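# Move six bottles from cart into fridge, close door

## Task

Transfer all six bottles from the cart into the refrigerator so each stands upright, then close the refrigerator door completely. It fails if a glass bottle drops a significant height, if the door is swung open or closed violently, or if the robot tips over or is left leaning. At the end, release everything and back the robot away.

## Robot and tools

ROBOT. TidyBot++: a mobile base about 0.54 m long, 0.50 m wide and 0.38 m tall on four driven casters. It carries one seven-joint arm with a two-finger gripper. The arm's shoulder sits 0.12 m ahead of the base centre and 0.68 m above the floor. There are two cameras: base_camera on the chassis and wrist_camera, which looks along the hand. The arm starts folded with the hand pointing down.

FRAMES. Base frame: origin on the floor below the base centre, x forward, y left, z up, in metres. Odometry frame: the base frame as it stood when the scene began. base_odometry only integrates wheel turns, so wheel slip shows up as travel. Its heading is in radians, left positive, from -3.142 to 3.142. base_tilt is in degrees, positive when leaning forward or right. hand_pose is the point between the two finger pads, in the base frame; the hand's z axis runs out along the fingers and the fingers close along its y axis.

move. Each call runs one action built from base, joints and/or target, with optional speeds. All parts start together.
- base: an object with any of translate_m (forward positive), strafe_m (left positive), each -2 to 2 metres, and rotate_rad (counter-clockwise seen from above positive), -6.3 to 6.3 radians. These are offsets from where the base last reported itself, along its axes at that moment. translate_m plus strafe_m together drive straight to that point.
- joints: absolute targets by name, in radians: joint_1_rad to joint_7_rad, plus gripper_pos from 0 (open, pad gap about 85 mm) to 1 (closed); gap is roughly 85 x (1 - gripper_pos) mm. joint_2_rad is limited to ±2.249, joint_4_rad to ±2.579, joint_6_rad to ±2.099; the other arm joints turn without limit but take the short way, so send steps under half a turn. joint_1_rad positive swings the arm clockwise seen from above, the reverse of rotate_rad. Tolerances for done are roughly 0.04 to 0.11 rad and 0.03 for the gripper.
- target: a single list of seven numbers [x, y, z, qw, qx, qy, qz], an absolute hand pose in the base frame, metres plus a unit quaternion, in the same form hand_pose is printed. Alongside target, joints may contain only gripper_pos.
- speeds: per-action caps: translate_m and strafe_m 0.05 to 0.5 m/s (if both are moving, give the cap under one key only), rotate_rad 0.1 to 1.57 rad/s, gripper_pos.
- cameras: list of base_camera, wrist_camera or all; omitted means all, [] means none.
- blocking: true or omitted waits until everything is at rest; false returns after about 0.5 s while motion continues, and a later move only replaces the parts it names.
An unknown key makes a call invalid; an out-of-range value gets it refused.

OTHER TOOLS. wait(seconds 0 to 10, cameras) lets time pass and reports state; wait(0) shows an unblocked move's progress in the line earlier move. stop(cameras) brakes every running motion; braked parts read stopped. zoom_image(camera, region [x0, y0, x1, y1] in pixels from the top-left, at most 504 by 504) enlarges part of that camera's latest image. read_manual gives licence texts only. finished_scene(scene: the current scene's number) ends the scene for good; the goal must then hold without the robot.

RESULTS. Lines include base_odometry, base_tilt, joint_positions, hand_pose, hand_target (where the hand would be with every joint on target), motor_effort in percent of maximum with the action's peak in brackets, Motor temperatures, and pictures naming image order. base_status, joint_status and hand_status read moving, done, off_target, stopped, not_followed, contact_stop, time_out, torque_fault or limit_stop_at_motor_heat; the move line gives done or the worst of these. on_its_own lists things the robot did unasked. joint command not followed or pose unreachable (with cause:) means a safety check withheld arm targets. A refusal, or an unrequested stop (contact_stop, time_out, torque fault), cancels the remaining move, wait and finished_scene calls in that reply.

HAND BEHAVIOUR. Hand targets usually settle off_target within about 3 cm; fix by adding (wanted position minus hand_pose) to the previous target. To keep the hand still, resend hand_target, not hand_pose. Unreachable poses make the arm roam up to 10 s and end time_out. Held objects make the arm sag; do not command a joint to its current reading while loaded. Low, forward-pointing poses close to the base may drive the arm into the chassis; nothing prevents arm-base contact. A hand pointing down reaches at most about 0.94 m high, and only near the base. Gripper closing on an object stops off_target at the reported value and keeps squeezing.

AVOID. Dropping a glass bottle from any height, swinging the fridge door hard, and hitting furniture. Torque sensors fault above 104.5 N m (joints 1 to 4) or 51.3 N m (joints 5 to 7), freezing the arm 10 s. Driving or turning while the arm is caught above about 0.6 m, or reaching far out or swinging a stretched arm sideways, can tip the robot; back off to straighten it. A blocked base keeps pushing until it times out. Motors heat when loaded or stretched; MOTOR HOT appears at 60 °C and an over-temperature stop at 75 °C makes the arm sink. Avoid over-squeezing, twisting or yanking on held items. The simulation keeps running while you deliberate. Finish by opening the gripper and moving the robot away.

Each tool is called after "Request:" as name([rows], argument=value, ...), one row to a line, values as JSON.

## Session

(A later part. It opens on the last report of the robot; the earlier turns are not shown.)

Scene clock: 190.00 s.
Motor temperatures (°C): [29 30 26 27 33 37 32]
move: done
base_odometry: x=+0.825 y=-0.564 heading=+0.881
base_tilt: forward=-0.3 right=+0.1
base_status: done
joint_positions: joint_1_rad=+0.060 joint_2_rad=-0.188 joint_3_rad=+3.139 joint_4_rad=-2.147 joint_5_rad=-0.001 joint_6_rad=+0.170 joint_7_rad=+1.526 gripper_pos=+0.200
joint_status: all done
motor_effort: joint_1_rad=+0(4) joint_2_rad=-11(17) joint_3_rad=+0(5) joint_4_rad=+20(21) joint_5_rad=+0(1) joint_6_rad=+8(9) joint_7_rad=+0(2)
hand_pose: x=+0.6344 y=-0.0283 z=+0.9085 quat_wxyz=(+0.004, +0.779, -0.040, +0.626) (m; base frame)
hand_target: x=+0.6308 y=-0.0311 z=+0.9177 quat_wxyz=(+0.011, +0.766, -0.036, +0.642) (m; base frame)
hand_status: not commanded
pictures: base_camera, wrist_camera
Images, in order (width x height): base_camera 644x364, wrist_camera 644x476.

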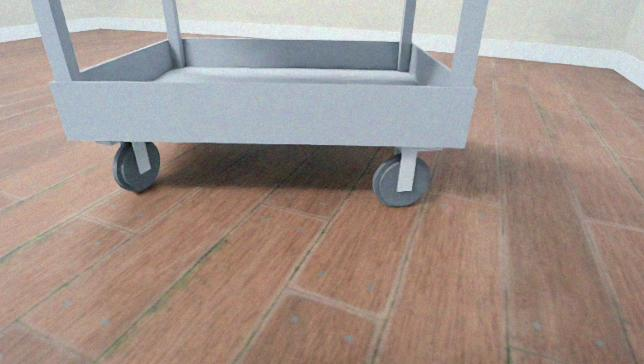

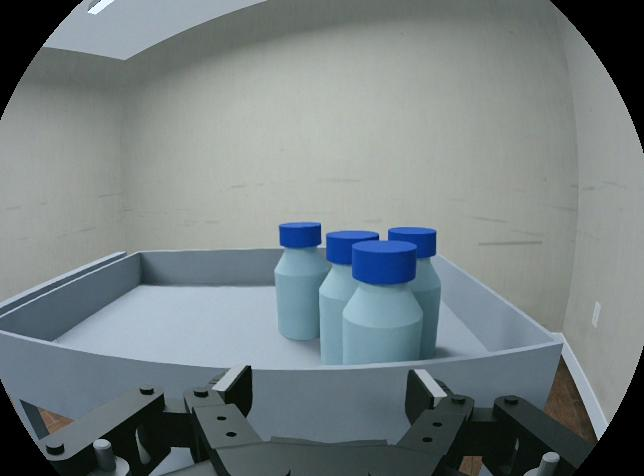

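Request:
move(base={"translate_m":0.09,"strafe_m":-0.044}, speeds={"translate_m":0.2})

Scene clock: 191.90 s.
Motor temperatures (°C): [29 30 26 27 33 37 32]
move: done
base_odometry: x=+0.916 y=-0.522 heading=+0.880
base_tilt: forward=-0.3 right=+0.1
base_status: done
joint_positions: joint_1_rad=+0.060 joint_2_rad=-0.198 joint_3_rad=+3.139 joint_4_rad=-2.150 joint_5_rad=-0.001 joint_6_rad=+0.174 joint_7_rad=+1.526 gripper_pos=+0.200
joint_status: not commanded
motor_effort: joint_1_rad=+1(2) joint_2_rad=-12(15) joint_3_rad=+1(1) joint_4_rad=+20(20) joint_5_rad=+0(1) joint_6_rad=+8(9) joint_7_rad=+0(1)
hand_pose: x=+0.6319 y=-0.0282 z=+0.9135 quat_wxyz=(+0.004, +0.775, -0.040, +0.630) (m; base frame)
hand_target: x=+0.6308 y=-0.0311 z=+0.9177 quat_wxyz=(+0.011, +0.766, -0.036, +0.642) (m; base frame)
hand_status: not commanded
pictures: base_camera, wrist_camera
Images, in order (width x height): base_camera 644x364, wrist_camera 644x476.

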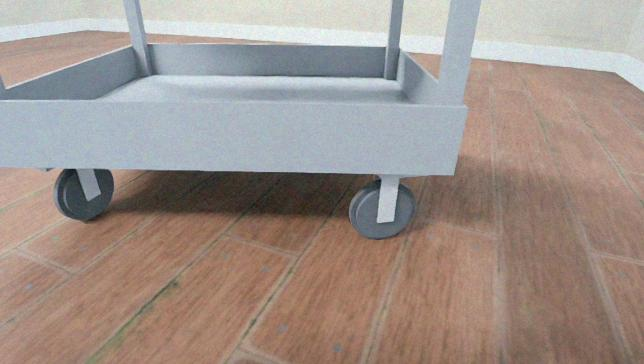

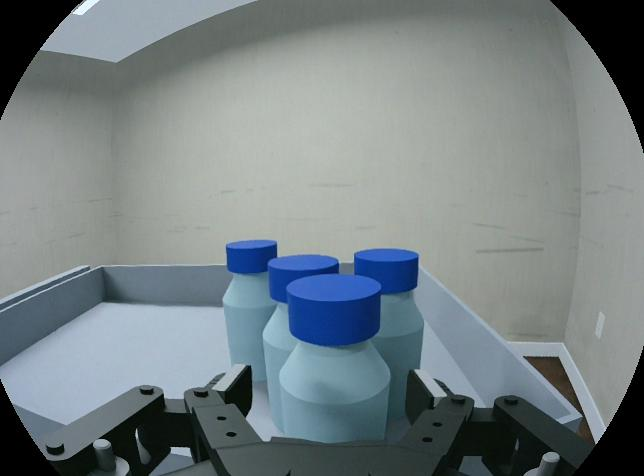

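Request:
move(base={"translate_m":0.047,"strafe_m":-0.002}, speeds={"translate_m":0.1})

Scene clock: 193.17 s.
Motor temperatures (°C): [29 30 26 27 33 37 32]
move: done
base_odometry: x=+0.948 y=-0.487 heading=+0.880
base_tilt: forward=-0.3 right=+0.1
base_status: done
joint_positions: joint_1_rad=+0.060 joint_2_rad=-0.202 joint_3_rad=+3.139 joint_4_rad=-2.151 joint_5_rad=-0.001 joint_6_rad=+0.174 joint_7_rad=+1.526 gripper_pos=+0.200
joint_status: not commanded
motor_effort: joint_1_rad=+1(1) joint_2_rad=-11(14) joint_3_rad=+1(1) joint_4_rad=+20(21) joint_5_rad=-1(1) joint_6_rad=+9(9) joint_7_rad=+0(1)
hand_pose: x=+0.6307 y=-0.0281 z=+0.9150 quat_wxyz=(+0.004, +0.774, -0.040, +0.632) (m; base frame)
hand_target: x=+0.6308 y=-0.0311 z=+0.9177 quat_wxyz=(+0.011, +0.766, -0.036, +0.642) (m; base frame)
hand_status: not commanded
pictures: base_camera, wrist_camera
Images, in order (width x height): base_camera 644x364, wrist_camera 644x476.

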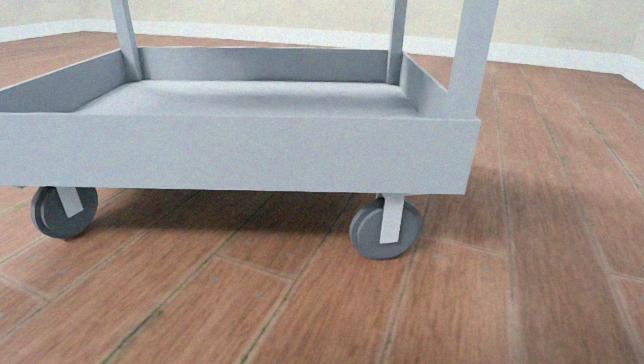

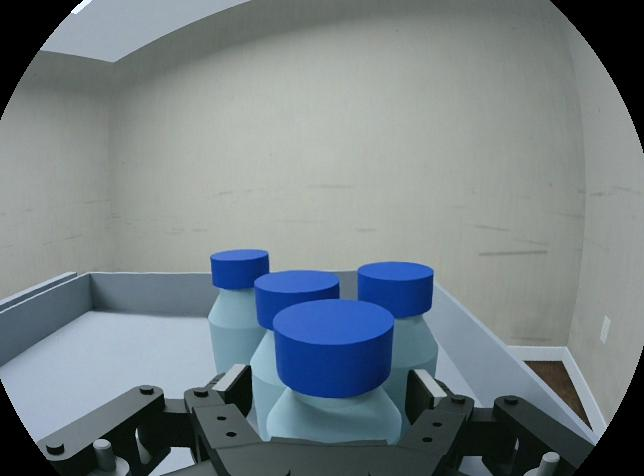

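Request:
move(base={"translate_m":0.022}, speeds={"translate_m":0.1})

Request:
move(joints={"gripper_pos":0.7})

Scene clock: 194.37 s.
Motor temperatures (°C): [29 30 26 27 33 37 32]
move: done
base_odometry: x=+0.962 y=-0.470 heading=+0.879
base_tilt: forward=-0.3 right=+0.1
base_status: done
joint_positions: joint_1_rad=+0.060 joint_2_rad=-0.200 joint_3_rad=+3.139 joint_4_rad=-2.153 joint_5_rad=-0.001 joint_6_rad=+0.175 joint_7_rad=+1.526 gripper_pos=+0.200
joint_status: not commanded
motor_effort: joint_1_rad=+0(1) joint_2_rad=-10(13) joint_3_rad=+0(1) joint_4_rad=+20(20) joint_5_rad=+0(1) joint_6_rad=+8(9) joint_7_rad=+0(1)
hand_pose: x=+0.6309 y=-0.0282 z=+0.9134 quat_wxyz=(+0.004, +0.775, -0.040, +0.631) (m; base frame)
hand_target: x=+0.6308 y=-0.0311 z=+0.9177 quat_wxyz=(+0.011, +0.766, -0.036, +0.642) (m; base frame)
hand_status: not commanded
pictures: base_camera, wrist_camera
Images, in order (width x height): base_camera 644x364, wrist_camera 644x476.

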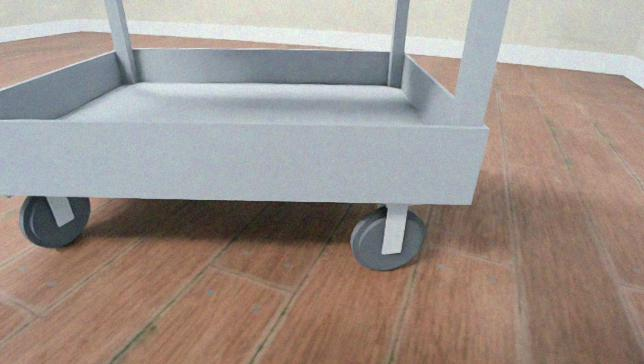

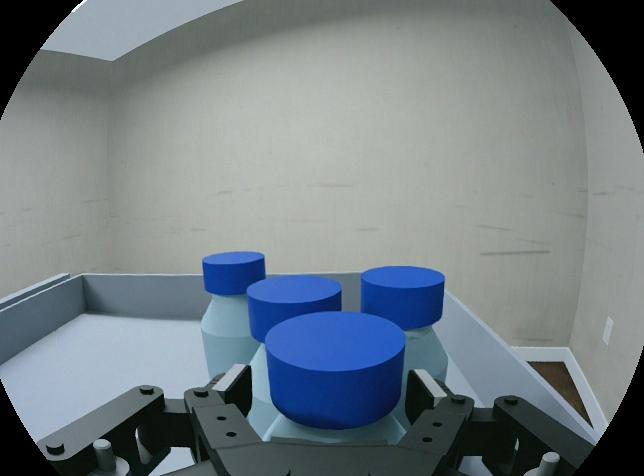

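Scene clock: 195.20 s.
Motor temperatures (°C): [29 30 26 27 33 37 32]
move: off_target
base_odometry: x=+0.962 y=-0.470 heading=+0.879
base_tilt: forward=-0.3 right=+0.1
base_status: not commanded
joint_positions: joint_1_rad=+0.061 joint_2_rad=-0.201 joint_3_rad=+3.139 joint_4_rad=-2.153 joint_5_rad=-0.001 joint_6_rad=+0.177 joint_7_rad=+1.526 gripper_pos=+0.445
joint_status: gripper_pos off_target (ended at +0.445, target +0.700)
motor_effort: joint_1_rad=+1(2) joint_2_rad=-10(11) joint_3_rad=+0(2) joint_4_rad=+20(20) joint_5_rad=+0(2) joint_6_rad=+9(9) joint_7_rad=+1(1)
hand_pose: x=+0.6309 y=-0.0290 z=+0.9137 quat_wxyz=(+0.004, +0.775, -0.041, +0.631) (m; base frame)
hand_target: x=+0.6308 y=-0.0311 z=+0.9177 quat_wxyz=(+0.011, +0.766, -0.036, +0.642) (m; base frame)
hand_status: not commanded
pictures: base_camera, wrist_camera
Images, in order (width x height): base_camera 644x364, wrist_camera 644x476.

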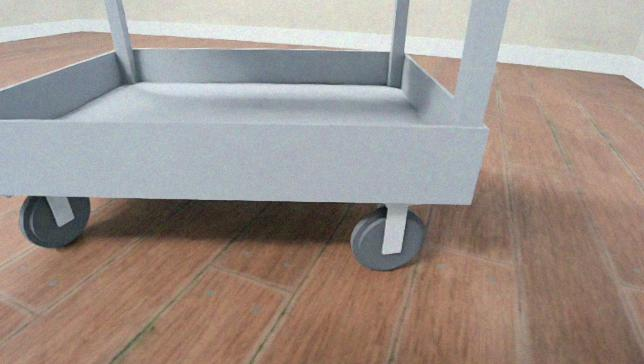

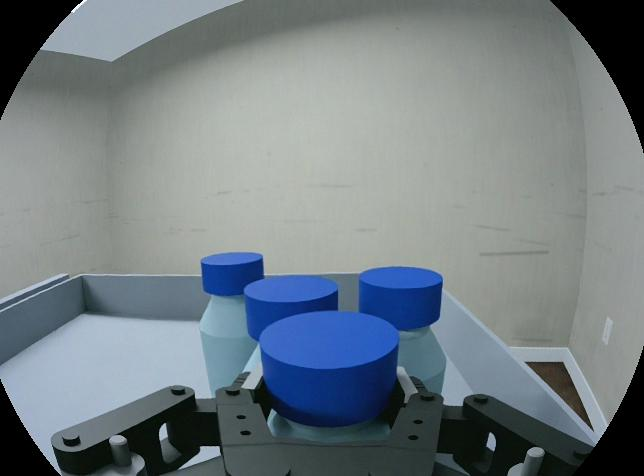

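Request:
move(joints={"joint_2_rad":-0.35,"joint_4_rad":-1.78,"joint_6_rad":-0.29}, cameras=[])

Request:
move(base={"translate_m":-0.3})

Request:
move(base={"rotate_rad":1.168}, speeds={"rotate_rad":1.0}, joints={"joint_1_rad":0,"joint_2_rad":-0.1,"joint_4_rad":-1.42,"joint_6_rad":-0.42}, cameras=["wrist_camera"])

Scene clock: 199.07 s.
Motor temperatures (°C): [29 30 26 27 33 37 32]
move: off_target
base_odometry: x=+0.962 y=-0.470 heading=+0.879
base_tilt: forward=-0.3 right=+0.1
base_status: not commanded
joint_positions: joint_1_rad=+0.061 joint_2_rad=-0.330 joint_3_rad=+3.139 joint_4_rad=-1.844 joint_5_rad=-0.001 joint_6_rad=-0.244 joint_7_rad=+1.526 gripper_pos=+0.445
joint_status: joint_4_rad off_target (ended at -1.844, target -1.780); the others done
motor_effort: joint_1_rad=+1(1) joint_2_rad=-11(18) joint_3_rad=+1(1) joint_4_rad=+25(27) joint_5_rad=+0(1) joint_6_rad=+12(13) joint_7_rad=+1(1)
hand_pose: x=+0.6016 y=-0.0271 z=+1.0396 quat_wxyz=(+0.004, +0.769, -0.040, +0.638) (m; base frame)
hand_target: x=+0.5929 y=-0.0286 z=+1.0749 quat_wxyz=(+0.011, +0.757, -0.036, +0.652) (m; base frame)
hand_status: not commanded
pictures: none
No camera images: "cameras" was empty.

Scene clock: 201.03 s.
Motor temperatures (°C): [29 30 26 27 33 37 32]
move: done
base_odometry: x=+0.771 y=-0.702 heading=+0.880
base_tilt: forward=-0.3 right=+0.1
base_status: done
joint_positions: joint_1_rad=+0.062 joint_2_rad=-0.342 joint_3_rad=+3.139 joint_4_rad=-1.843 joint_5_rad=-0.001 joint_6_rad=-0.252 joint_7_rad=+1.526 gripper_pos=+0.445
joint_status: not commanded
motor_effort: joint_1_rad=+1(2) joint_2_rad=-11(15) joint_3_rad=+1(4) joint_4_rad=+25(27) joint_5_rad=+0(1) joint_6_rad=+12(13) joint_7_rad=+0(1)
hand_pose: x=+0.5967 y=-0.0269 z=+1.0435 quat_wxyz=(+0.005, +0.768, -0.040, +0.640) (m; base frame)
hand_target: x=+0.5929 y=-0.0286 z=+1.0749 quat_wxyz=(+0.011, +0.757, -0.036, +0.652) (m; base frame)
hand_status: not commanded
pictures: base_camera, wrist_camera
Images, in order (width x height): base_camera 644x364, wrist_camera 644x476.

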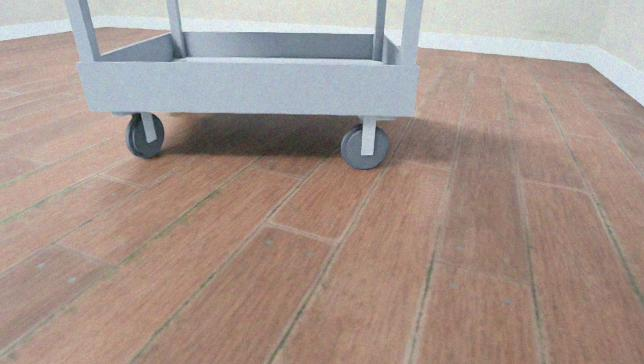

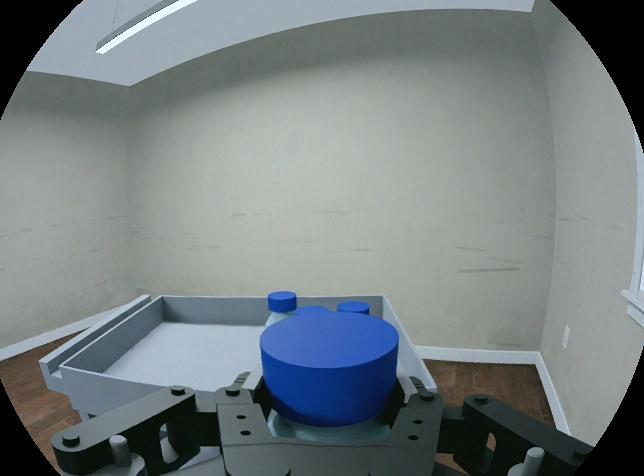

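Scene clock: 203.13 s.
Motor temperatures (°C): [29 30 26 27 33 37 32]
move: off_target
base_odometry: x=+0.771 y=-0.702 heading=+2.047
base_tilt: forward=-0.3 right=+0.1
base_status: done
joint_positions: joint_1_rad=+0.000 joint_2_rad=-0.089 joint_3_rad=+3.139 joint_4_rad=-1.495 joint_5_rad=-0.001 joint_6_rad=-0.375 joint_7_rad=+1.526 gripper_pos=+0.445
joint_status: joint_4_rad off_target (ended at -1.495, target -1.420); the others done
motor_effort: joint_1_rad=+0(3) joint_2_rad=-19(22) joint_3_rad=+0(3) joint_4_rad=+25(27) joint_5_rad=+0(2) joint_6_rad=+12(13) joint_7_rad=+0(1)
hand_pose: x=+0.6962 y=+0.0031 z=+1.0876 quat_wxyz=(-0.015, +0.777, -0.017, +0.629) (m; base frame)
hand_target: x=+0.6883 y=+0.0023 z=+1.1261 quat_wxyz=(-0.010, +0.764, -0.011, +0.645) (m; base frame)
hand_status: not commanded
pictures: wrist_camera
Images, in order (width x height): wrist_camera 644x476.

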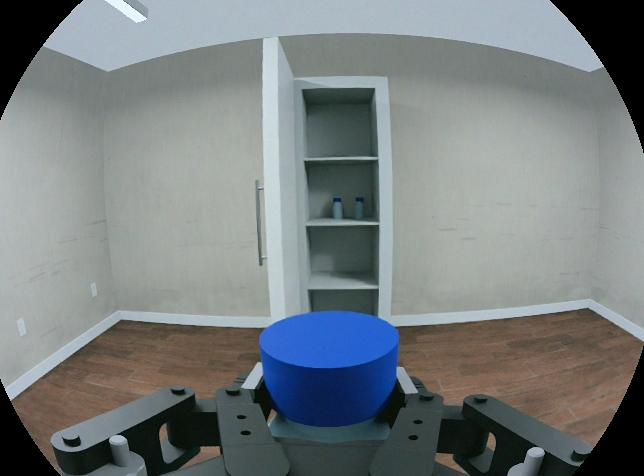

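Request:
move(base={"translate_m":1.4,"strafe_m":0.011})

Request:
move(base={"translate_m":0.45}, joints={"joint_1_rad":-0.155}, speeds={"translate_m":0.3})

Scene clock: 207.83 s.
Motor temperatures (°C): [29 30 26 27 33 37 32]
move: done
base_odometry: x=+0.119 y=+0.538 heading=+2.048
base_tilt: forward=-0.3 right=+0.1
base_status: done
joint_positions: joint_1_rad=+0.000 joint_2_rad=-0.085 joint_3_rad=+3.139 joint_4_rad=-1.491 joint_5_rad=-0.001 joint_6_rad=-0.380 joint_7_rad=+1.526 gripper_pos=+0.445
joint_status: not commanded
motor_effort: joint_1_rad=+0(1) joint_2_rad=-21(22) joint_3_rad=+0(1) joint_4_rad=+25(26) joint_5_rad=+0(1) joint_6_rad=+12(13) joint_7_rad=+0(1)
hand_pose: x=+0.6976 y=+0.0031 z=+1.0863 quat_wxyz=(-0.015, +0.779, -0.017, +0.627) (m; base frame)
hand_target: x=+0.6883 y=+0.0023 z=+1.1261 quat_wxyz=(-0.010, +0.764, -0.011, +0.645) (m; base frame)
hand_status: not commanded
pictures: base_camera, wrist_camera
Images, in order (width x height): base_camera 644x364, wrist_camera 644x476.

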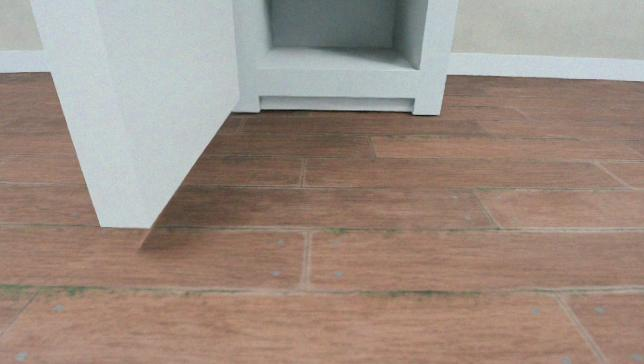

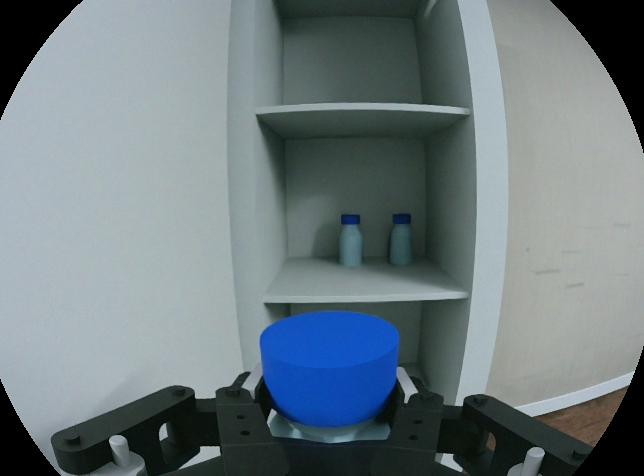

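Scene clock: 212.37 s.
Motor temperatures (°C): [29 30 26 27 33 37 32]
move: time_out
base_odometry: x=-0.038 y=+0.841 heading=+2.059
base_tilt: forward=-0.3 right=+0.1
base_status: translate_m time_out (by the wheels' count: +0.342 of +0.450)
joint_positions: joint_1_rad=-0.152 joint_2_rad=-0.077 joint_3_rad=+3.144 joint_4_rad=-1.479 joint_5_rad=+0.000 joint_6_rad=-0.389 joint_7_rad=+1.526 gripper_pos=+0.445
joint_status: all done
motor_effort: joint_1_rad=+1(8) joint_2_rad=-20(38) joint_3_rad=+1(10) joint_4_rad=+25(29) joint_5_rad=+0(3) joint_6_rad=+12(14) joint_7_rad=-1(1)
hand_pose: x=+0.6935 y=+0.0882 z=+1.0861 quat_wxyz=(-0.061, +0.779, +0.041, +0.622) (m; base frame)
hand_target: x=+0.6812 y=+0.0902 z=+1.1261 quat_wxyz=(-0.060, +0.763, +0.048, +0.642) (m; base frame)
hand_status: not commanded
pictures: base_camera, wrist_camera
Images, in order (width x height): base_camera 644x364, wrist_camera 644x476.

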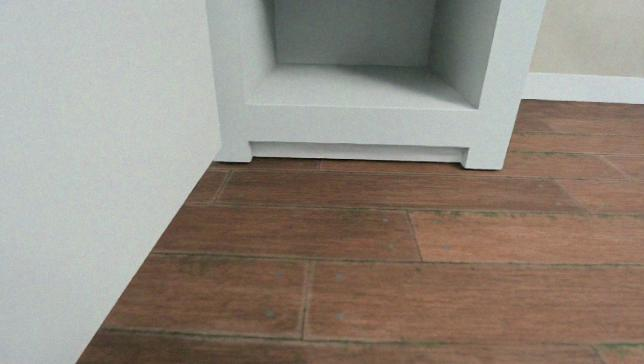

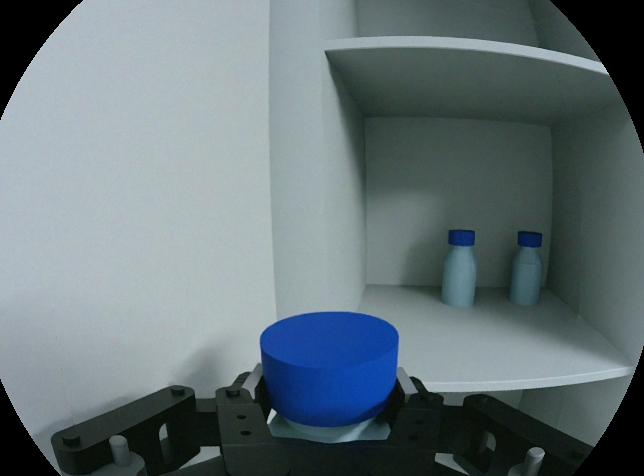

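Request:
move(base={"translate_m":-0.03,"strafe_m":-0.07}, speeds={"translate_m":0.15}, cameras=[])

Request:
move(base={"rotate_rad":-0.038}, speeds={"rotate_rad":0.3})

Scene clock: 214.63 s.
Motor temperatures (°C): [29 30 26 27 33 37 32]
move: done
base_odometry: x=+0.038 y=+0.848 heading=+2.059
base_tilt: forward=-0.3 right=+0.1
base_status: done
joint_positions: joint_1_rad=-0.153 joint_2_rad=-0.078 joint_3_rad=+3.144 joint_4_rad=-1.479 joint_5_rad=+0.000 joint_6_rad=-0.389 joint_7_rad=+1.526 gripper_pos=+0.445
joint_status: not commanded
motor_effort: joint_1_rad=+1(3) joint_2_rad=-20(22) joint_3_rad=+0(2) joint_4_rad=+25(26) joint_5_rad=+0(1) joint_6_rad=+11(13) joint_7_rad=+0(1)
hand_pose: x=+0.6933 y=+0.0887 z=+1.0863 quat_wxyz=(-0.061, +0.779, +0.041, +0.622) (m; base frame)
hand_target: x=+0.6812 y=+0.0902 z=+1.1261 quat_wxyz=(-0.060, +0.763, +0.048, +0.642) (m; base frame)
hand_status: not commanded
pictures: none
No camera images: "cameras" was empty.

Scene clock: 215.30 s.
Motor temperatures (°C): [29 30 26 27 33 37 32]
move: done
base_odometry: x=+0.038 y=+0.848 heading=+2.022
base_tilt: forward=-0.3 right=+0.1
base_status: done
joint_positions: joint_1_rad=-0.151 joint_2_rad=-0.078 joint_3_rad=+3.144 joint_4_rad=-1.479 joint_5_rad=+0.000 joint_6_rad=-0.389 joint_7_rad=+1.526 gripper_pos=+0.445
joint_status: not commanded
motor_effort: joint_1_rad=+0(4) joint_2_rad=-20(22) joint_3_rad=+0(4) joint_4_rad=+25(26) joint_5_rad=+0(1) joint_6_rad=+12(13) joint_7_rad=+0(1)
hand_pose: x=+0.6935 y=+0.0871 z=+1.0863 quat_wxyz=(-0.061, +0.779, +0.040, +0.622) (m; base frame)
hand_target: x=+0.6812 y=+0.0902 z=+1.1261 quat_wxyz=(-0.060, +0.763, +0.048, +0.642) (m; base frame)
hand_status: not commanded
pictures: base_camera, wrist_camera
Images, in order (width x height): base_camera 644x364, wrist_camera 644x476.

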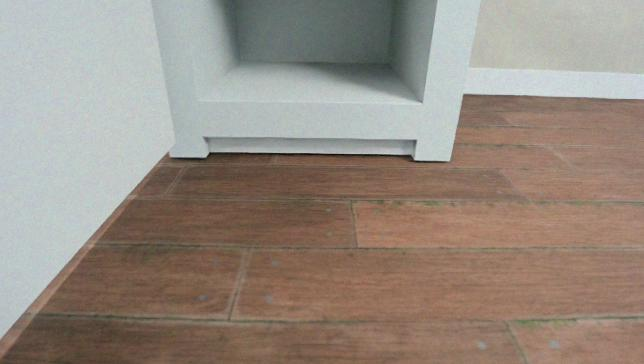

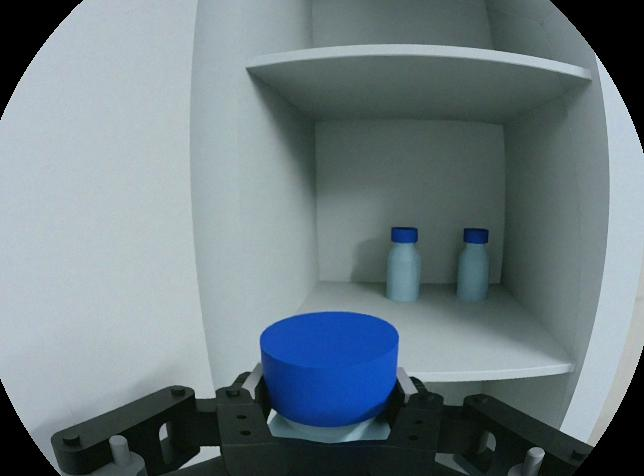

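Request:
move(base={"translate_m":0.2}, speeds={"translate_m":0.25})

Scene clock: 218.67 s.
Motor temperatures (°C): [29 30 26 27 33 37 32]
move: done
base_odometry: x=-0.049 y=+1.028 heading=+2.022
base_tilt: forward=-0.3 right=+0.1
base_status: done
joint_positions: joint_1_rad=-0.151 joint_2_rad=-0.079 joint_3_rad=+3.144 joint_4_rad=-1.479 joint_5_rad=+0.000 joint_6_rad=-0.389 joint_7_rad=+1.526 gripper_pos=+0.445
joint_status: not commanded
motor_effort: joint_1_rad=+0(2) joint_2_rad=-20(24) joint_3_rad=+1(2) joint_4_rad=+25(26) joint_5_rad=+0(1) joint_6_rad=+12(13) joint_7_rad=+0(1)
hand_pose: x=+0.6927 y=+0.0872 z=+1.0874 quat_wxyz=(-0.061, +0.779, +0.040, +0.623) (m; base frame)
hand_target: x=+0.6812 y=+0.0902 z=+1.1261 quat_wxyz=(-0.060, +0.763, +0.048, +0.642) (m; base frame)
hand_status: not commanded
pictures: base_camera, wrist_camera
Images, in order (width x height): base_camera 644x364, wrist_camera 644x476.

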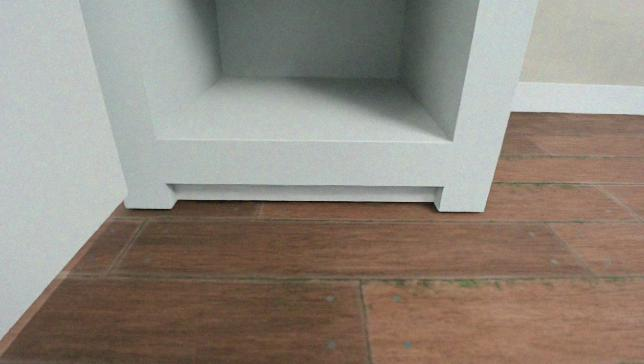

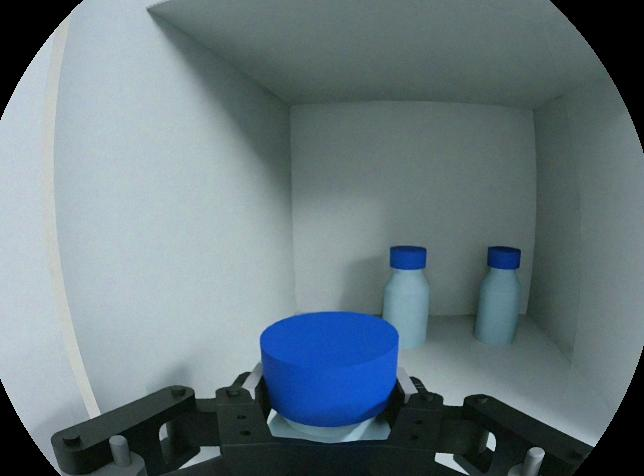

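Request:
move(base={"translate_m":0.1,"strafe_m":0.045}, speeds={"translate_m":0.2})

Scene clock: 222.30 s.
Motor temperatures (°C): [29 30 26 27 33 37 32]
move: time_out
base_odometry: x=-0.132 y=+1.098 heading=+2.018
base_tilt: forward=-0.3 right=+0.1
base_status: translate_m time_out (by the wheels' count: +0.098 of +0.100); strafe_m time_out (by the wheels' count: +0.044 of +0.045)
joint_positions: joint_1_rad=-0.154 joint_2_rad=-0.080 joint_3_rad=+3.142 joint_4_rad=-1.479 joint_5_rad=+0.000 joint_6_rad=-0.389 joint_7_rad=+1.526 gripper_pos=+0.445
joint_status: not commanded
motor_effort: joint_1_rad=+0(7) joint_2_rad=-19(24) joint_3_rad=+0(7) joint_4_rad=+25(27) joint_5_rad=+0(2) joint_6_rad=+12(13) joint_7_rad=+0(1)
hand_pose: x=+0.6921 y=+0.0899 z=+1.0877 quat_wxyz=(-0.062, +0.779, +0.042, +0.623) (m; base frame)
hand_target: x=+0.6812 y=+0.0902 z=+1.1261 quat_wxyz=(-0.060, +0.763, +0.048, +0.642) (m; base frame)
hand_status: not commanded
pictures: base_camera, wrist_camera
Images, in order (width x height): base_camera 644x364, wrist_camera 644x476.

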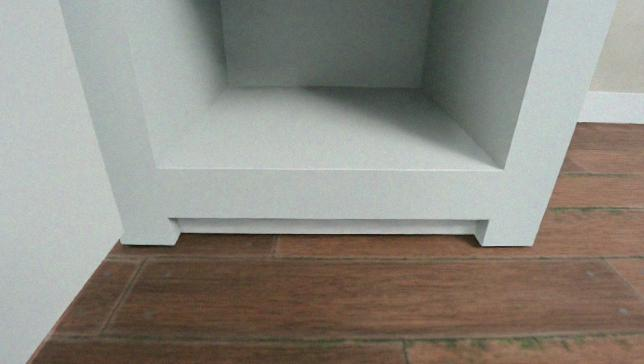

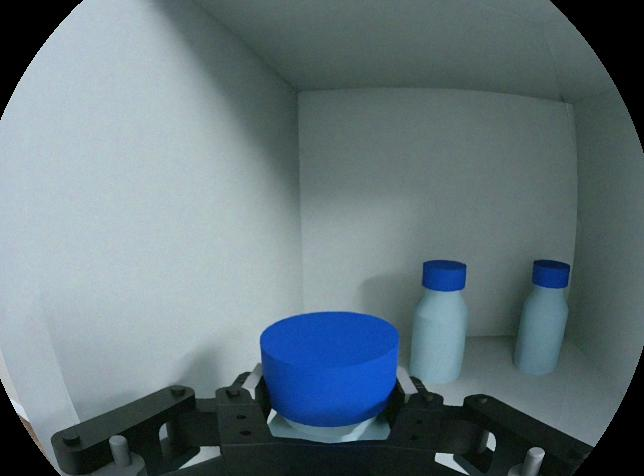

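Request:
move(base={"translate_m":0.285}, speeds={"translate_m":0.2})

Request:
move(joints={"joint_4_rad":-1.56,"joint_6_rad":-0.28})

Scene clock: 225.37 s.
Motor temperatures (°C): [29 30 26 27 33 37 32]
move: done
base_odometry: x=-0.255 y=+1.354 heading=+2.018
base_tilt: forward=-0.3 right=+0.1
base_status: done
joint_positions: joint_1_rad=-0.154 joint_2_rad=-0.082 joint_3_rad=+3.142 joint_4_rad=-1.479 joint_5_rad=+0.000 joint_6_rad=-0.389 joint_7_rad=+1.526 gripper_pos=+0.445
joint_status: not commanded
motor_effort: joint_1_rad=+1(3) joint_2_rad=-20(23) joint_3_rad=+0(3) joint_4_rad=+25(26) joint_5_rad=+0(1) joint_6_rad=+12(13) joint_7_rad=+0(1)
hand_pose: x=+0.6912 y=+0.0898 z=+1.0890 quat_wxyz=(-0.062, +0.778, +0.042, +0.624) (m; base frame)
hand_target: x=+0.6812 y=+0.0902 z=+1.1261 quat_wxyz=(-0.060, +0.763, +0.048, +0.642) (m; base frame)
hand_status: not commanded
pictures: base_camera, wrist_camera
Images, in order (width x height): base_camera 644x364, wrist_camera 644x476.

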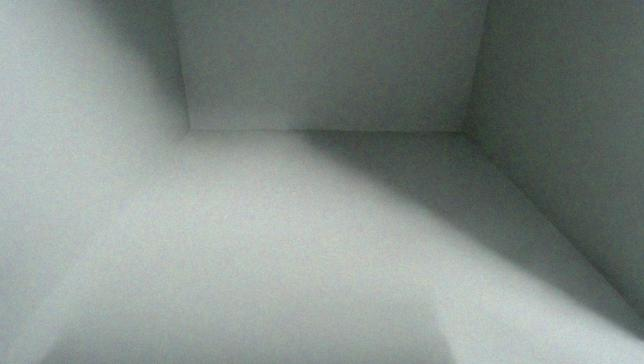

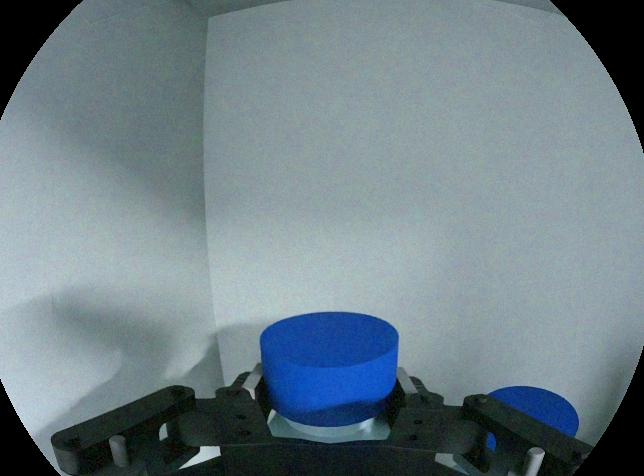

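Scene clock: 226.40 s.
Motor temperatures (°C): [29 30 26 27 33 37 32]
move: done
base_odometry: x=-0.255 y=+1.354 heading=+2.018
base_tilt: forward=-0.3 right=+0.1
base_status: not commanded
joint_positions: joint_1_rad=-0.154 joint_2_rad=-0.083 joint_3_rad=+3.142 joint_4_rad=-1.566 joint_5_rad=+0.000 joint_6_rad=-0.342 joint_7_rad=+1.526 gripper_pos=+0.445
joint_status: all done
motor_effort: joint_1_rad=+1(1) joint_2_rad=-19(21) joint_3_rad=+0(1) joint_4_rad=+25(27) joint_5_rad=+0(1) joint_6_rad=+12(13) joint_7_rad=+0(1)
hand_pose: x=+0.6916 y=+0.0899 z=+1.0498 quat_wxyz=(-0.061, +0.790, +0.043, +0.608) (m; base frame)
hand_target: x=+0.6890 y=+0.0914 z=+1.0828 quat_wxyz=(-0.060, +0.763, +0.048, +0.642) (m; base frame)
hand_status: not commanded
pictures: base_camera, wrist_camera
Images, in order (width x height): base_camera 644x364, wrist_camera 644x476.

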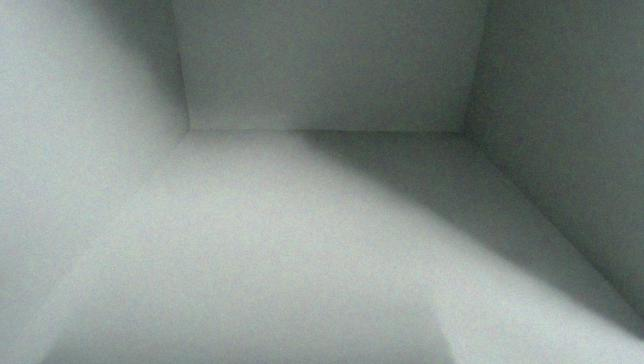

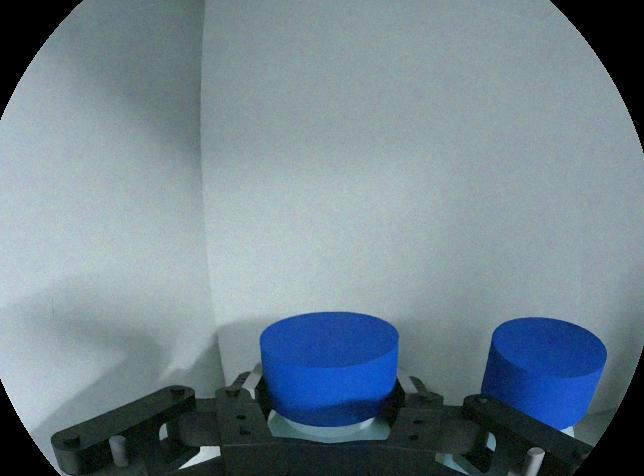

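Request:
move(joints={"joint_4_rad":-1.62,"joint_6_rad":-0.19}, cameras=[])

Request:
move(joints={"joint_4_rad":-1.67,"joint_6_rad":-0.15})

Scene clock: 227.63 s.
Motor temperatures (°C): [29 30 26 27 33 37 32]
move: done
base_odometry: x=-0.255 y=+1.354 heading=+2.018
base_tilt: forward=-0.3 right=+0.1
base_status: not commanded
joint_positions: joint_1_rad=-0.154 joint_2_rad=-0.084 joint_3_rad=+3.142 joint_4_rad=-1.615 joint_5_rad=+0.000 joint_6_rad=-0.251 joint_7_rad=+1.526 gripper_pos=+0.445
joint_status: all done
motor_effort: joint_1_rad=+1(1) joint_2_rad=-17(19) joint_3_rad=+0(1) joint_4_rad=+23(26) joint_5_rad=+0(1) joint_6_rad=+11(12) joint_7_rad=+0(1)
hand_pose: x=+0.6953 y=+0.0905 z=+1.0485 quat_wxyz=(-0.062, +0.776, +0.042, +0.626) (m; base frame)
hand_target: x=+0.6919 y=+0.0919 z=+1.0732 quat_wxyz=(-0.061, +0.753, +0.048, +0.653) (m; base frame)
hand_status: not commanded
pictures: none
No camera images: "cameras" was empty.

Scene clock: 228.37 s.
Motor temperatures (°C): [29 30 26 27 33 37 32]
move: done
base_odometry: x=-0.255 y=+1.354 heading=+2.018
base_tilt: forward=-0.3 right=+0.1
base_status: not commanded
joint_positions: joint_1_rad=-0.154 joint_2_rad=-0.094 joint_3_rad=+3.142 joint_4_rad=-1.651 joint_5_rad=+0.000 joint_6_rad=-0.197 joint_7_rad=+1.526 gripper_pos=+0.445
joint_status: all done
motor_effort: joint_1_rad=+0(1) joint_2_rad=-15(17) joint_3_rad=+0(1) joint_4_rad=+21(23) joint_5_rad=+1(1) joint_6_rad=+8(11) joint_7_rad=+0(1)
hand_pose: x=+0.6930 y=+0.0901 z=+1.0479 quat_wxyz=(-0.063, +0.768, +0.041, +0.636) (m; base frame)
hand_target: x=+0.6919 y=+0.0919 z=+1.0545 quat_wxyz=(-0.061, +0.756, +0.048, +0.650) (m; base frame)
hand_status: not commanded
pictures: base_camera, wrist_camera
Images, in order (width x height): base_camera 644x364, wrist_camera 644x476.

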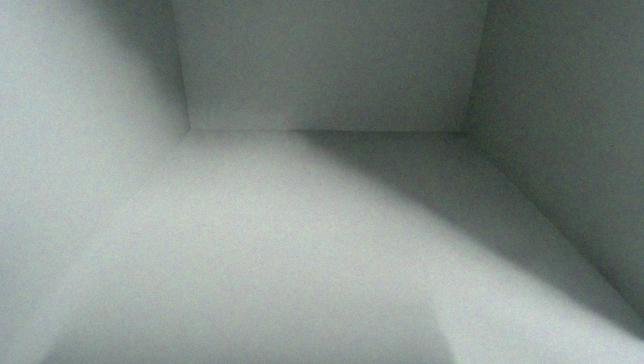

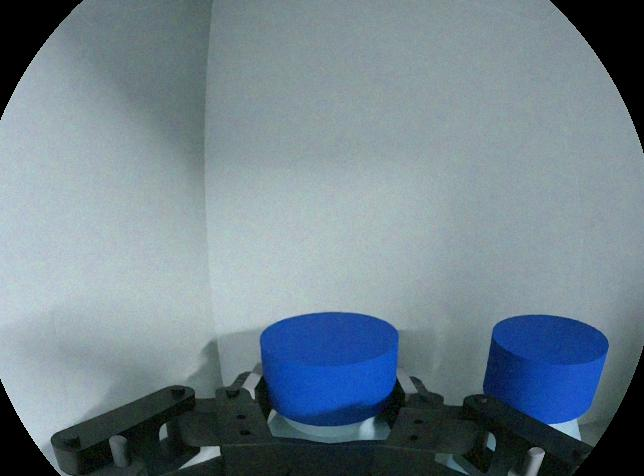

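Contact. Release and retreat along hand yaw.

Request:
move(joints={"joint_4_rad":-1.66,"joint_6_rad":-0.16,"gripper_pos":0.18})

Request:
move(base={"translate_m":-0.25,"strafe_m":-0.05}, speeds={"translate_m":0.2})

Scene clock: 229.60 s.
Motor temperatures (°C): [29 30 26 27 33 37 32]
move: done
base_odometry: x=-0.255 y=+1.354 heading=+2.018
base_tilt: forward=-0.3 right=+0.1
base_status: not commanded
joint_positions: joint_1_rad=-0.154 joint_2_rad=-0.094 joint_3_rad=+3.142 joint_4_rad=-1.651 joint_5_rad=+0.000 joint_6_rad=-0.197 joint_7_rad=+1.526 gripper_pos=+0.180
joint_status: all done
motor_effort: joint_1_rad=+1(1) joint_2_rad=-16(16) joint_3_rad=+0(1) joint_4_rad=+21(22) joint_5_rad=+0(1) joint_6_rad=+8(9) joint_7_rad=+0(1)
hand_pose: x=+0.6930 y=+0.0901 z=+1.0479 quat_wxyz=(-0.063, +0.768, +0.041, +0.636) (m; base frame)
hand_target: x=+0.6918 y=+0.0919 z=+1.0576 quat_wxyz=(-0.061, +0.756, +0.048, +0.650) (m; base frame)
hand_status: not commanded
pictures: base_camera, wrist_camera
Images, in order (width x height): base_camera 644x364, wrist_camera 644x476.

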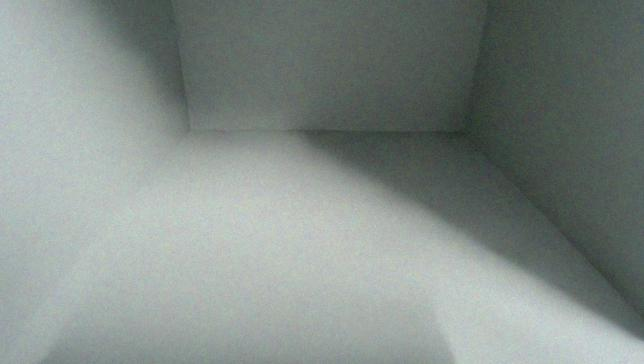

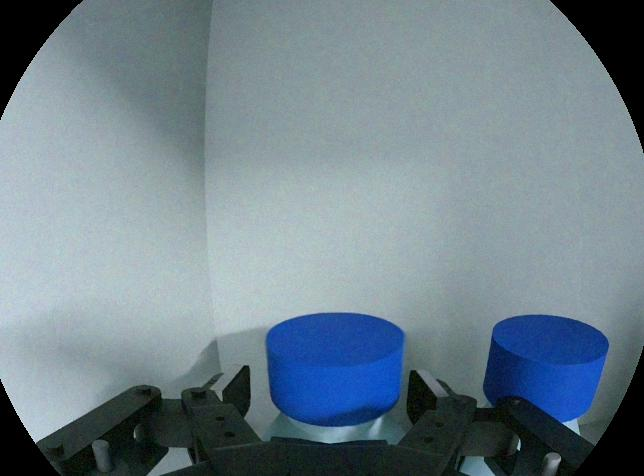

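Scene clock: 231.57 s.
Motor temperatures (°C): [29 30 26 27 33 37 32]
move: done
base_odometry: x=-0.102 y=+1.151 heading=+2.018
base_tilt: forward=-0.3 right=+0.1
base_status: done
joint_positions: joint_1_rad=-0.154 joint_2_rad=-0.106 joint_3_rad=+3.142 joint_4_rad=-1.651 joint_5_rad=+0.000 joint_6_rad=-0.197 joint_7_rad=+1.526 gripper_pos=+0.180
joint_status: not commanded
motor_effort: joint_1_rad=+1(2) joint_2_rad=-14(20) joint_3_rad=+1(2) joint_4_rad=+21(22) joint_5_rad=+0(1) joint_6_rad=+8(9) joint_7_rad=+0(1)
hand_pose: x=+0.6884 y=+0.0895 z=+1.0552 quat_wxyz=(-0.064, +0.764, +0.041, +0.641) (m; base frame)
hand_target: x=+0.6918 y=+0.0919 z=+1.0576 quat_wxyz=(-0.061, +0.756, +0.048, +0.650) (m; base frame)
hand_status: not commanded
pictures: base_camera, wrist_camera
Images, in order (width x height): base_camera 644x364, wrist_camera 644x476.

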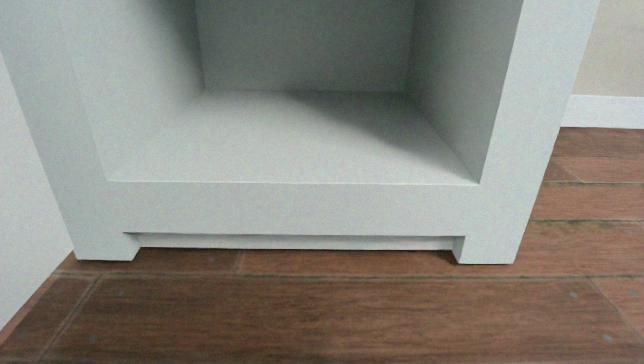

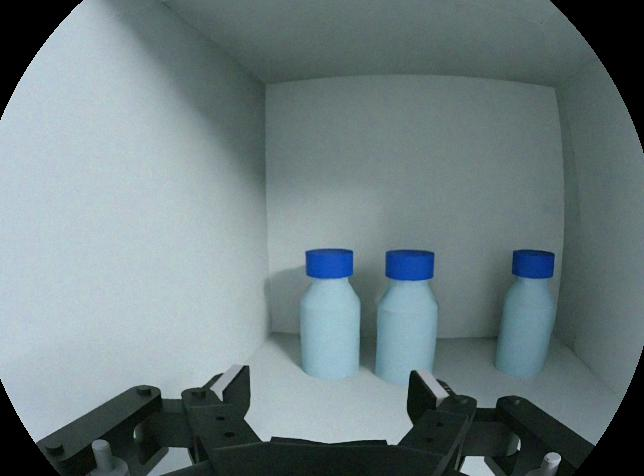

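Request:
move(base={"translate_m":-1.75}, cameras=[])

Request:
move(base={"rotate_rad":-1.168}, speeds={"rotate_rad":1.0}, joints={"joint_1_rad":0.485,"joint_2_rad":-0.2,"joint_3_rad":3.14,"joint_4_rad":-2.168,"joint_5_rad":0,"joint_6_rad":0.22,"joint_7_rad":1.54,"gripper_pos":0.2})

Scene clock: 240.67 s.
Motor temperatures (°C): [29 30 26 27 33 37 32]
move: done
base_odometry: x=+0.655 y=-0.427 heading=+2.018
base_tilt: forward=-0.3 right=+0.1
base_status: done
joint_positions: joint_1_rad=-0.154 joint_2_rad=-0.108 joint_3_rad=+3.142 joint_4_rad=-1.651 joint_5_rad=+0.000 joint_6_rad=-0.197 joint_7_rad=+1.526 gripper_pos=+0.180
joint_status: not commanded
motor_effort: joint_1_rad=+1(1) joint_2_rad=-15(19) joint_3_rad=+0(1) joint_4_rad=+21(21) joint_5_rad=+1(1) joint_6_rad=+8(9) joint_7_rad=+0(1)
hand_pose: x=+0.6877 y=+0.0894 z=+1.0563 quat_wxyz=(-0.064, +0.763, +0.041, +0.642) (m; base frame)
hand_target: x=+0.6918 y=+0.0919 z=+1.0576 quat_wxyz=(-0.061, +0.756, +0.048, +0.650) (m; base frame)
hand_status: not commanded
pictures: none
No camera images: "cameras" was empty.

Scene clock: 242.77 s.
Motor temperatures (°C): [29 30 26 27 33 37 32]
move: done
base_odometry: x=+0.655 y=-0.427 heading=+0.852
base_tilt: forward=-0.3 right=+0.1
base_status: done
joint_positions: joint_1_rad=+0.480 joint_2_rad=-0.188 joint_3_rad=+3.141 joint_4_rad=-2.147 joint_5_rad=+0.000 joint_6_rad=+0.170 joint_7_rad=+1.526 gripper_pos=+0.200
joint_status: all done
motor_effort: joint_1_rad=+1(5) joint_2_rad=-11(18) joint_3_rad=+1(4) joint_4_rad=+20(21) joint_5_rad=-1(2) joint_6_rad=+8(9) joint_7_rad=+0(2)
hand_pose: x=+0.5778 y=-0.2366 z=+0.9085 quat_wxyz=(+0.135, +0.753, -0.202, +0.611) (m; base frame)
hand_target: x=+0.5736 y=-0.2371 z=+0.9177 quat_wxyz=(+0.144, +0.742, -0.195, +0.625) (m; base frame)
hand_status: not commanded
pictures: base_camera, wrist_camera
Images, in order (width x height): base_camera 644x364, wrist_camera 644x476.

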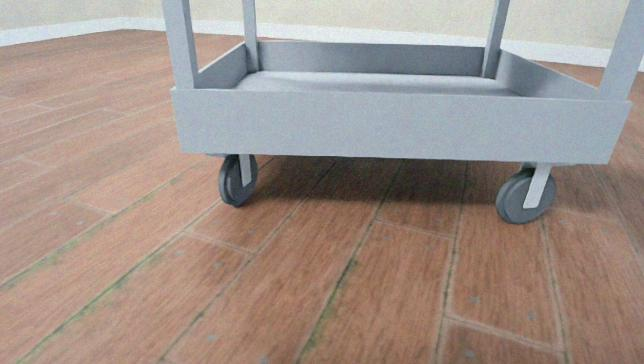

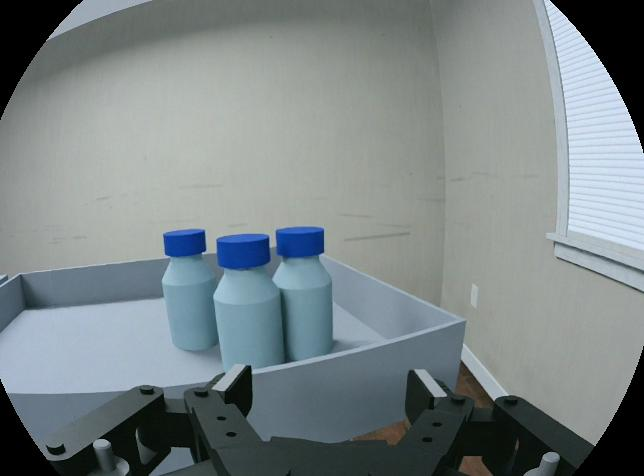

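Request:
move(base={"translate_m":0.124,"strafe_m":0.032}, speeds={"translate_m":0.2})

Scene clock: 244.60 s.
Motor temperatures (°C): [29 30 26 27 33 37 32]
move: done
base_odometry: x=+0.713 y=-0.313 heading=+0.850
base_tilt: forward=-0.3 right=+0.1
base_status: done
joint_positions: joint_1_rad=+0.480 joint_2_rad=-0.197 joint_3_rad=+3.141 joint_4_rad=-2.149 joint_5_rad=+0.000 joint_6_rad=+0.173 joint_7_rad=+1.526 gripper_pos=+0.200
joint_status: not commanded
motor_effort: joint_1_rad=+0(2) joint_2_rad=-11(13) joint_3_rad=+0(1) joint_4_rad=+19(20) joint_5_rad=+0(1) joint_6_rad=+7(9) joint_7_rad=+0(1)
hand_pose: x=+0.5758 y=-0.2357 z=+0.9127 quat_wxyz=(+0.135, +0.750, -0.201, +0.615) (m; base frame)
hand_target: x=+0.5736 y=-0.2371 z=+0.9177 quat_wxyz=(+0.144, +0.742, -0.195, +0.625) (m; base frame)
hand_status: not commanded
pictures: base_camera, wrist_camera
Images, in order (width x height): base_camera 644x364, wrist_camera 644x476.

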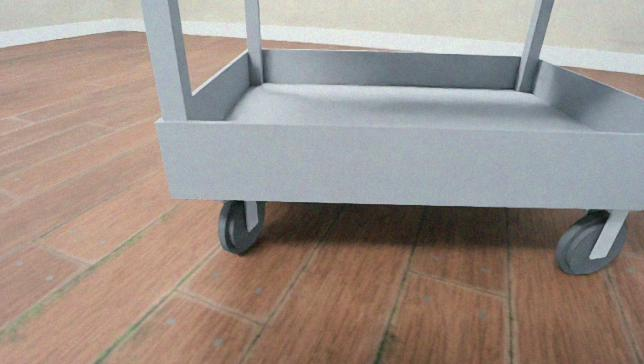

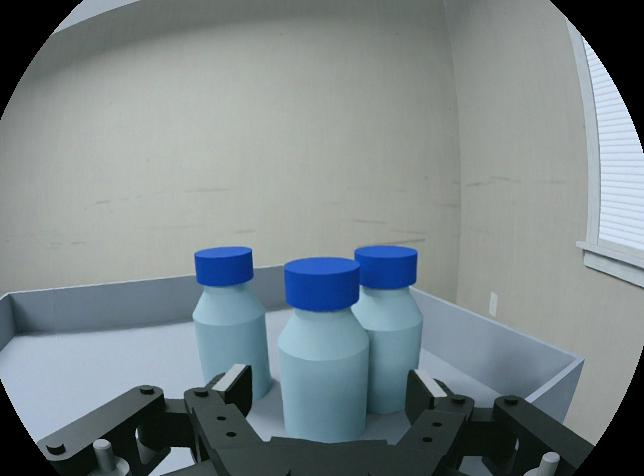

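Request:
move(base={"translate_m":0.059,"strafe_m":-0.015}, speeds={"translate_m":0.1})

Scene clock: 246.13 s.
Motor temperatures (°C): [29 30 26 27 33 37 32]
move: done
base_odometry: x=+0.763 y=-0.278 heading=+0.851
base_tilt: forward=-0.3 right=+0.1
base_status: done
joint_positions: joint_1_rad=+0.480 joint_2_rad=-0.201 joint_3_rad=+3.141 joint_4_rad=-2.151 joint_5_rad=+0.000 joint_6_rad=+0.174 joint_7_rad=+1.526 gripper_pos=+0.200
joint_status: not commanded
motor_effort: joint_1_rad=+1(1) joint_2_rad=-11(13) joint_3_rad=+0(1) joint_4_rad=+20(20) joint_5_rad=+0(1) joint_6_rad=+8(9) joint_7_rad=+0(1)
hand_pose: x=+0.5746 y=-0.2352 z=+0.9145 quat_wxyz=(+0.136, +0.749, -0.201, +0.616) (m; base frame)
hand_target: x=+0.5736 y=-0.2371 z=+0.9177 quat_wxyz=(+0.144, +0.742, -0.195, +0.625) (m; base frame)
hand_status: not commanded
pictures: base_camera, wrist_camera
Images, in order (width x height): base_camera 644x364, wrist_camera 644x476.

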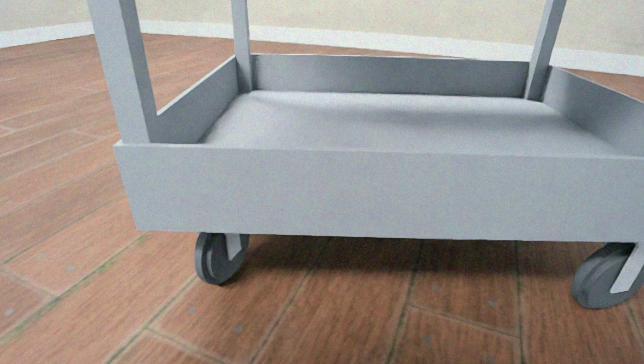

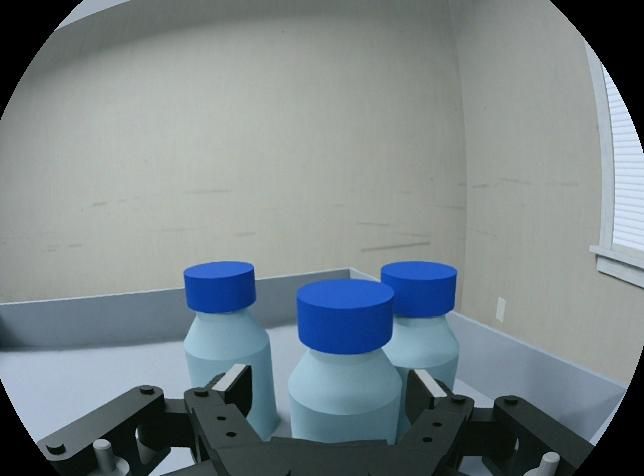

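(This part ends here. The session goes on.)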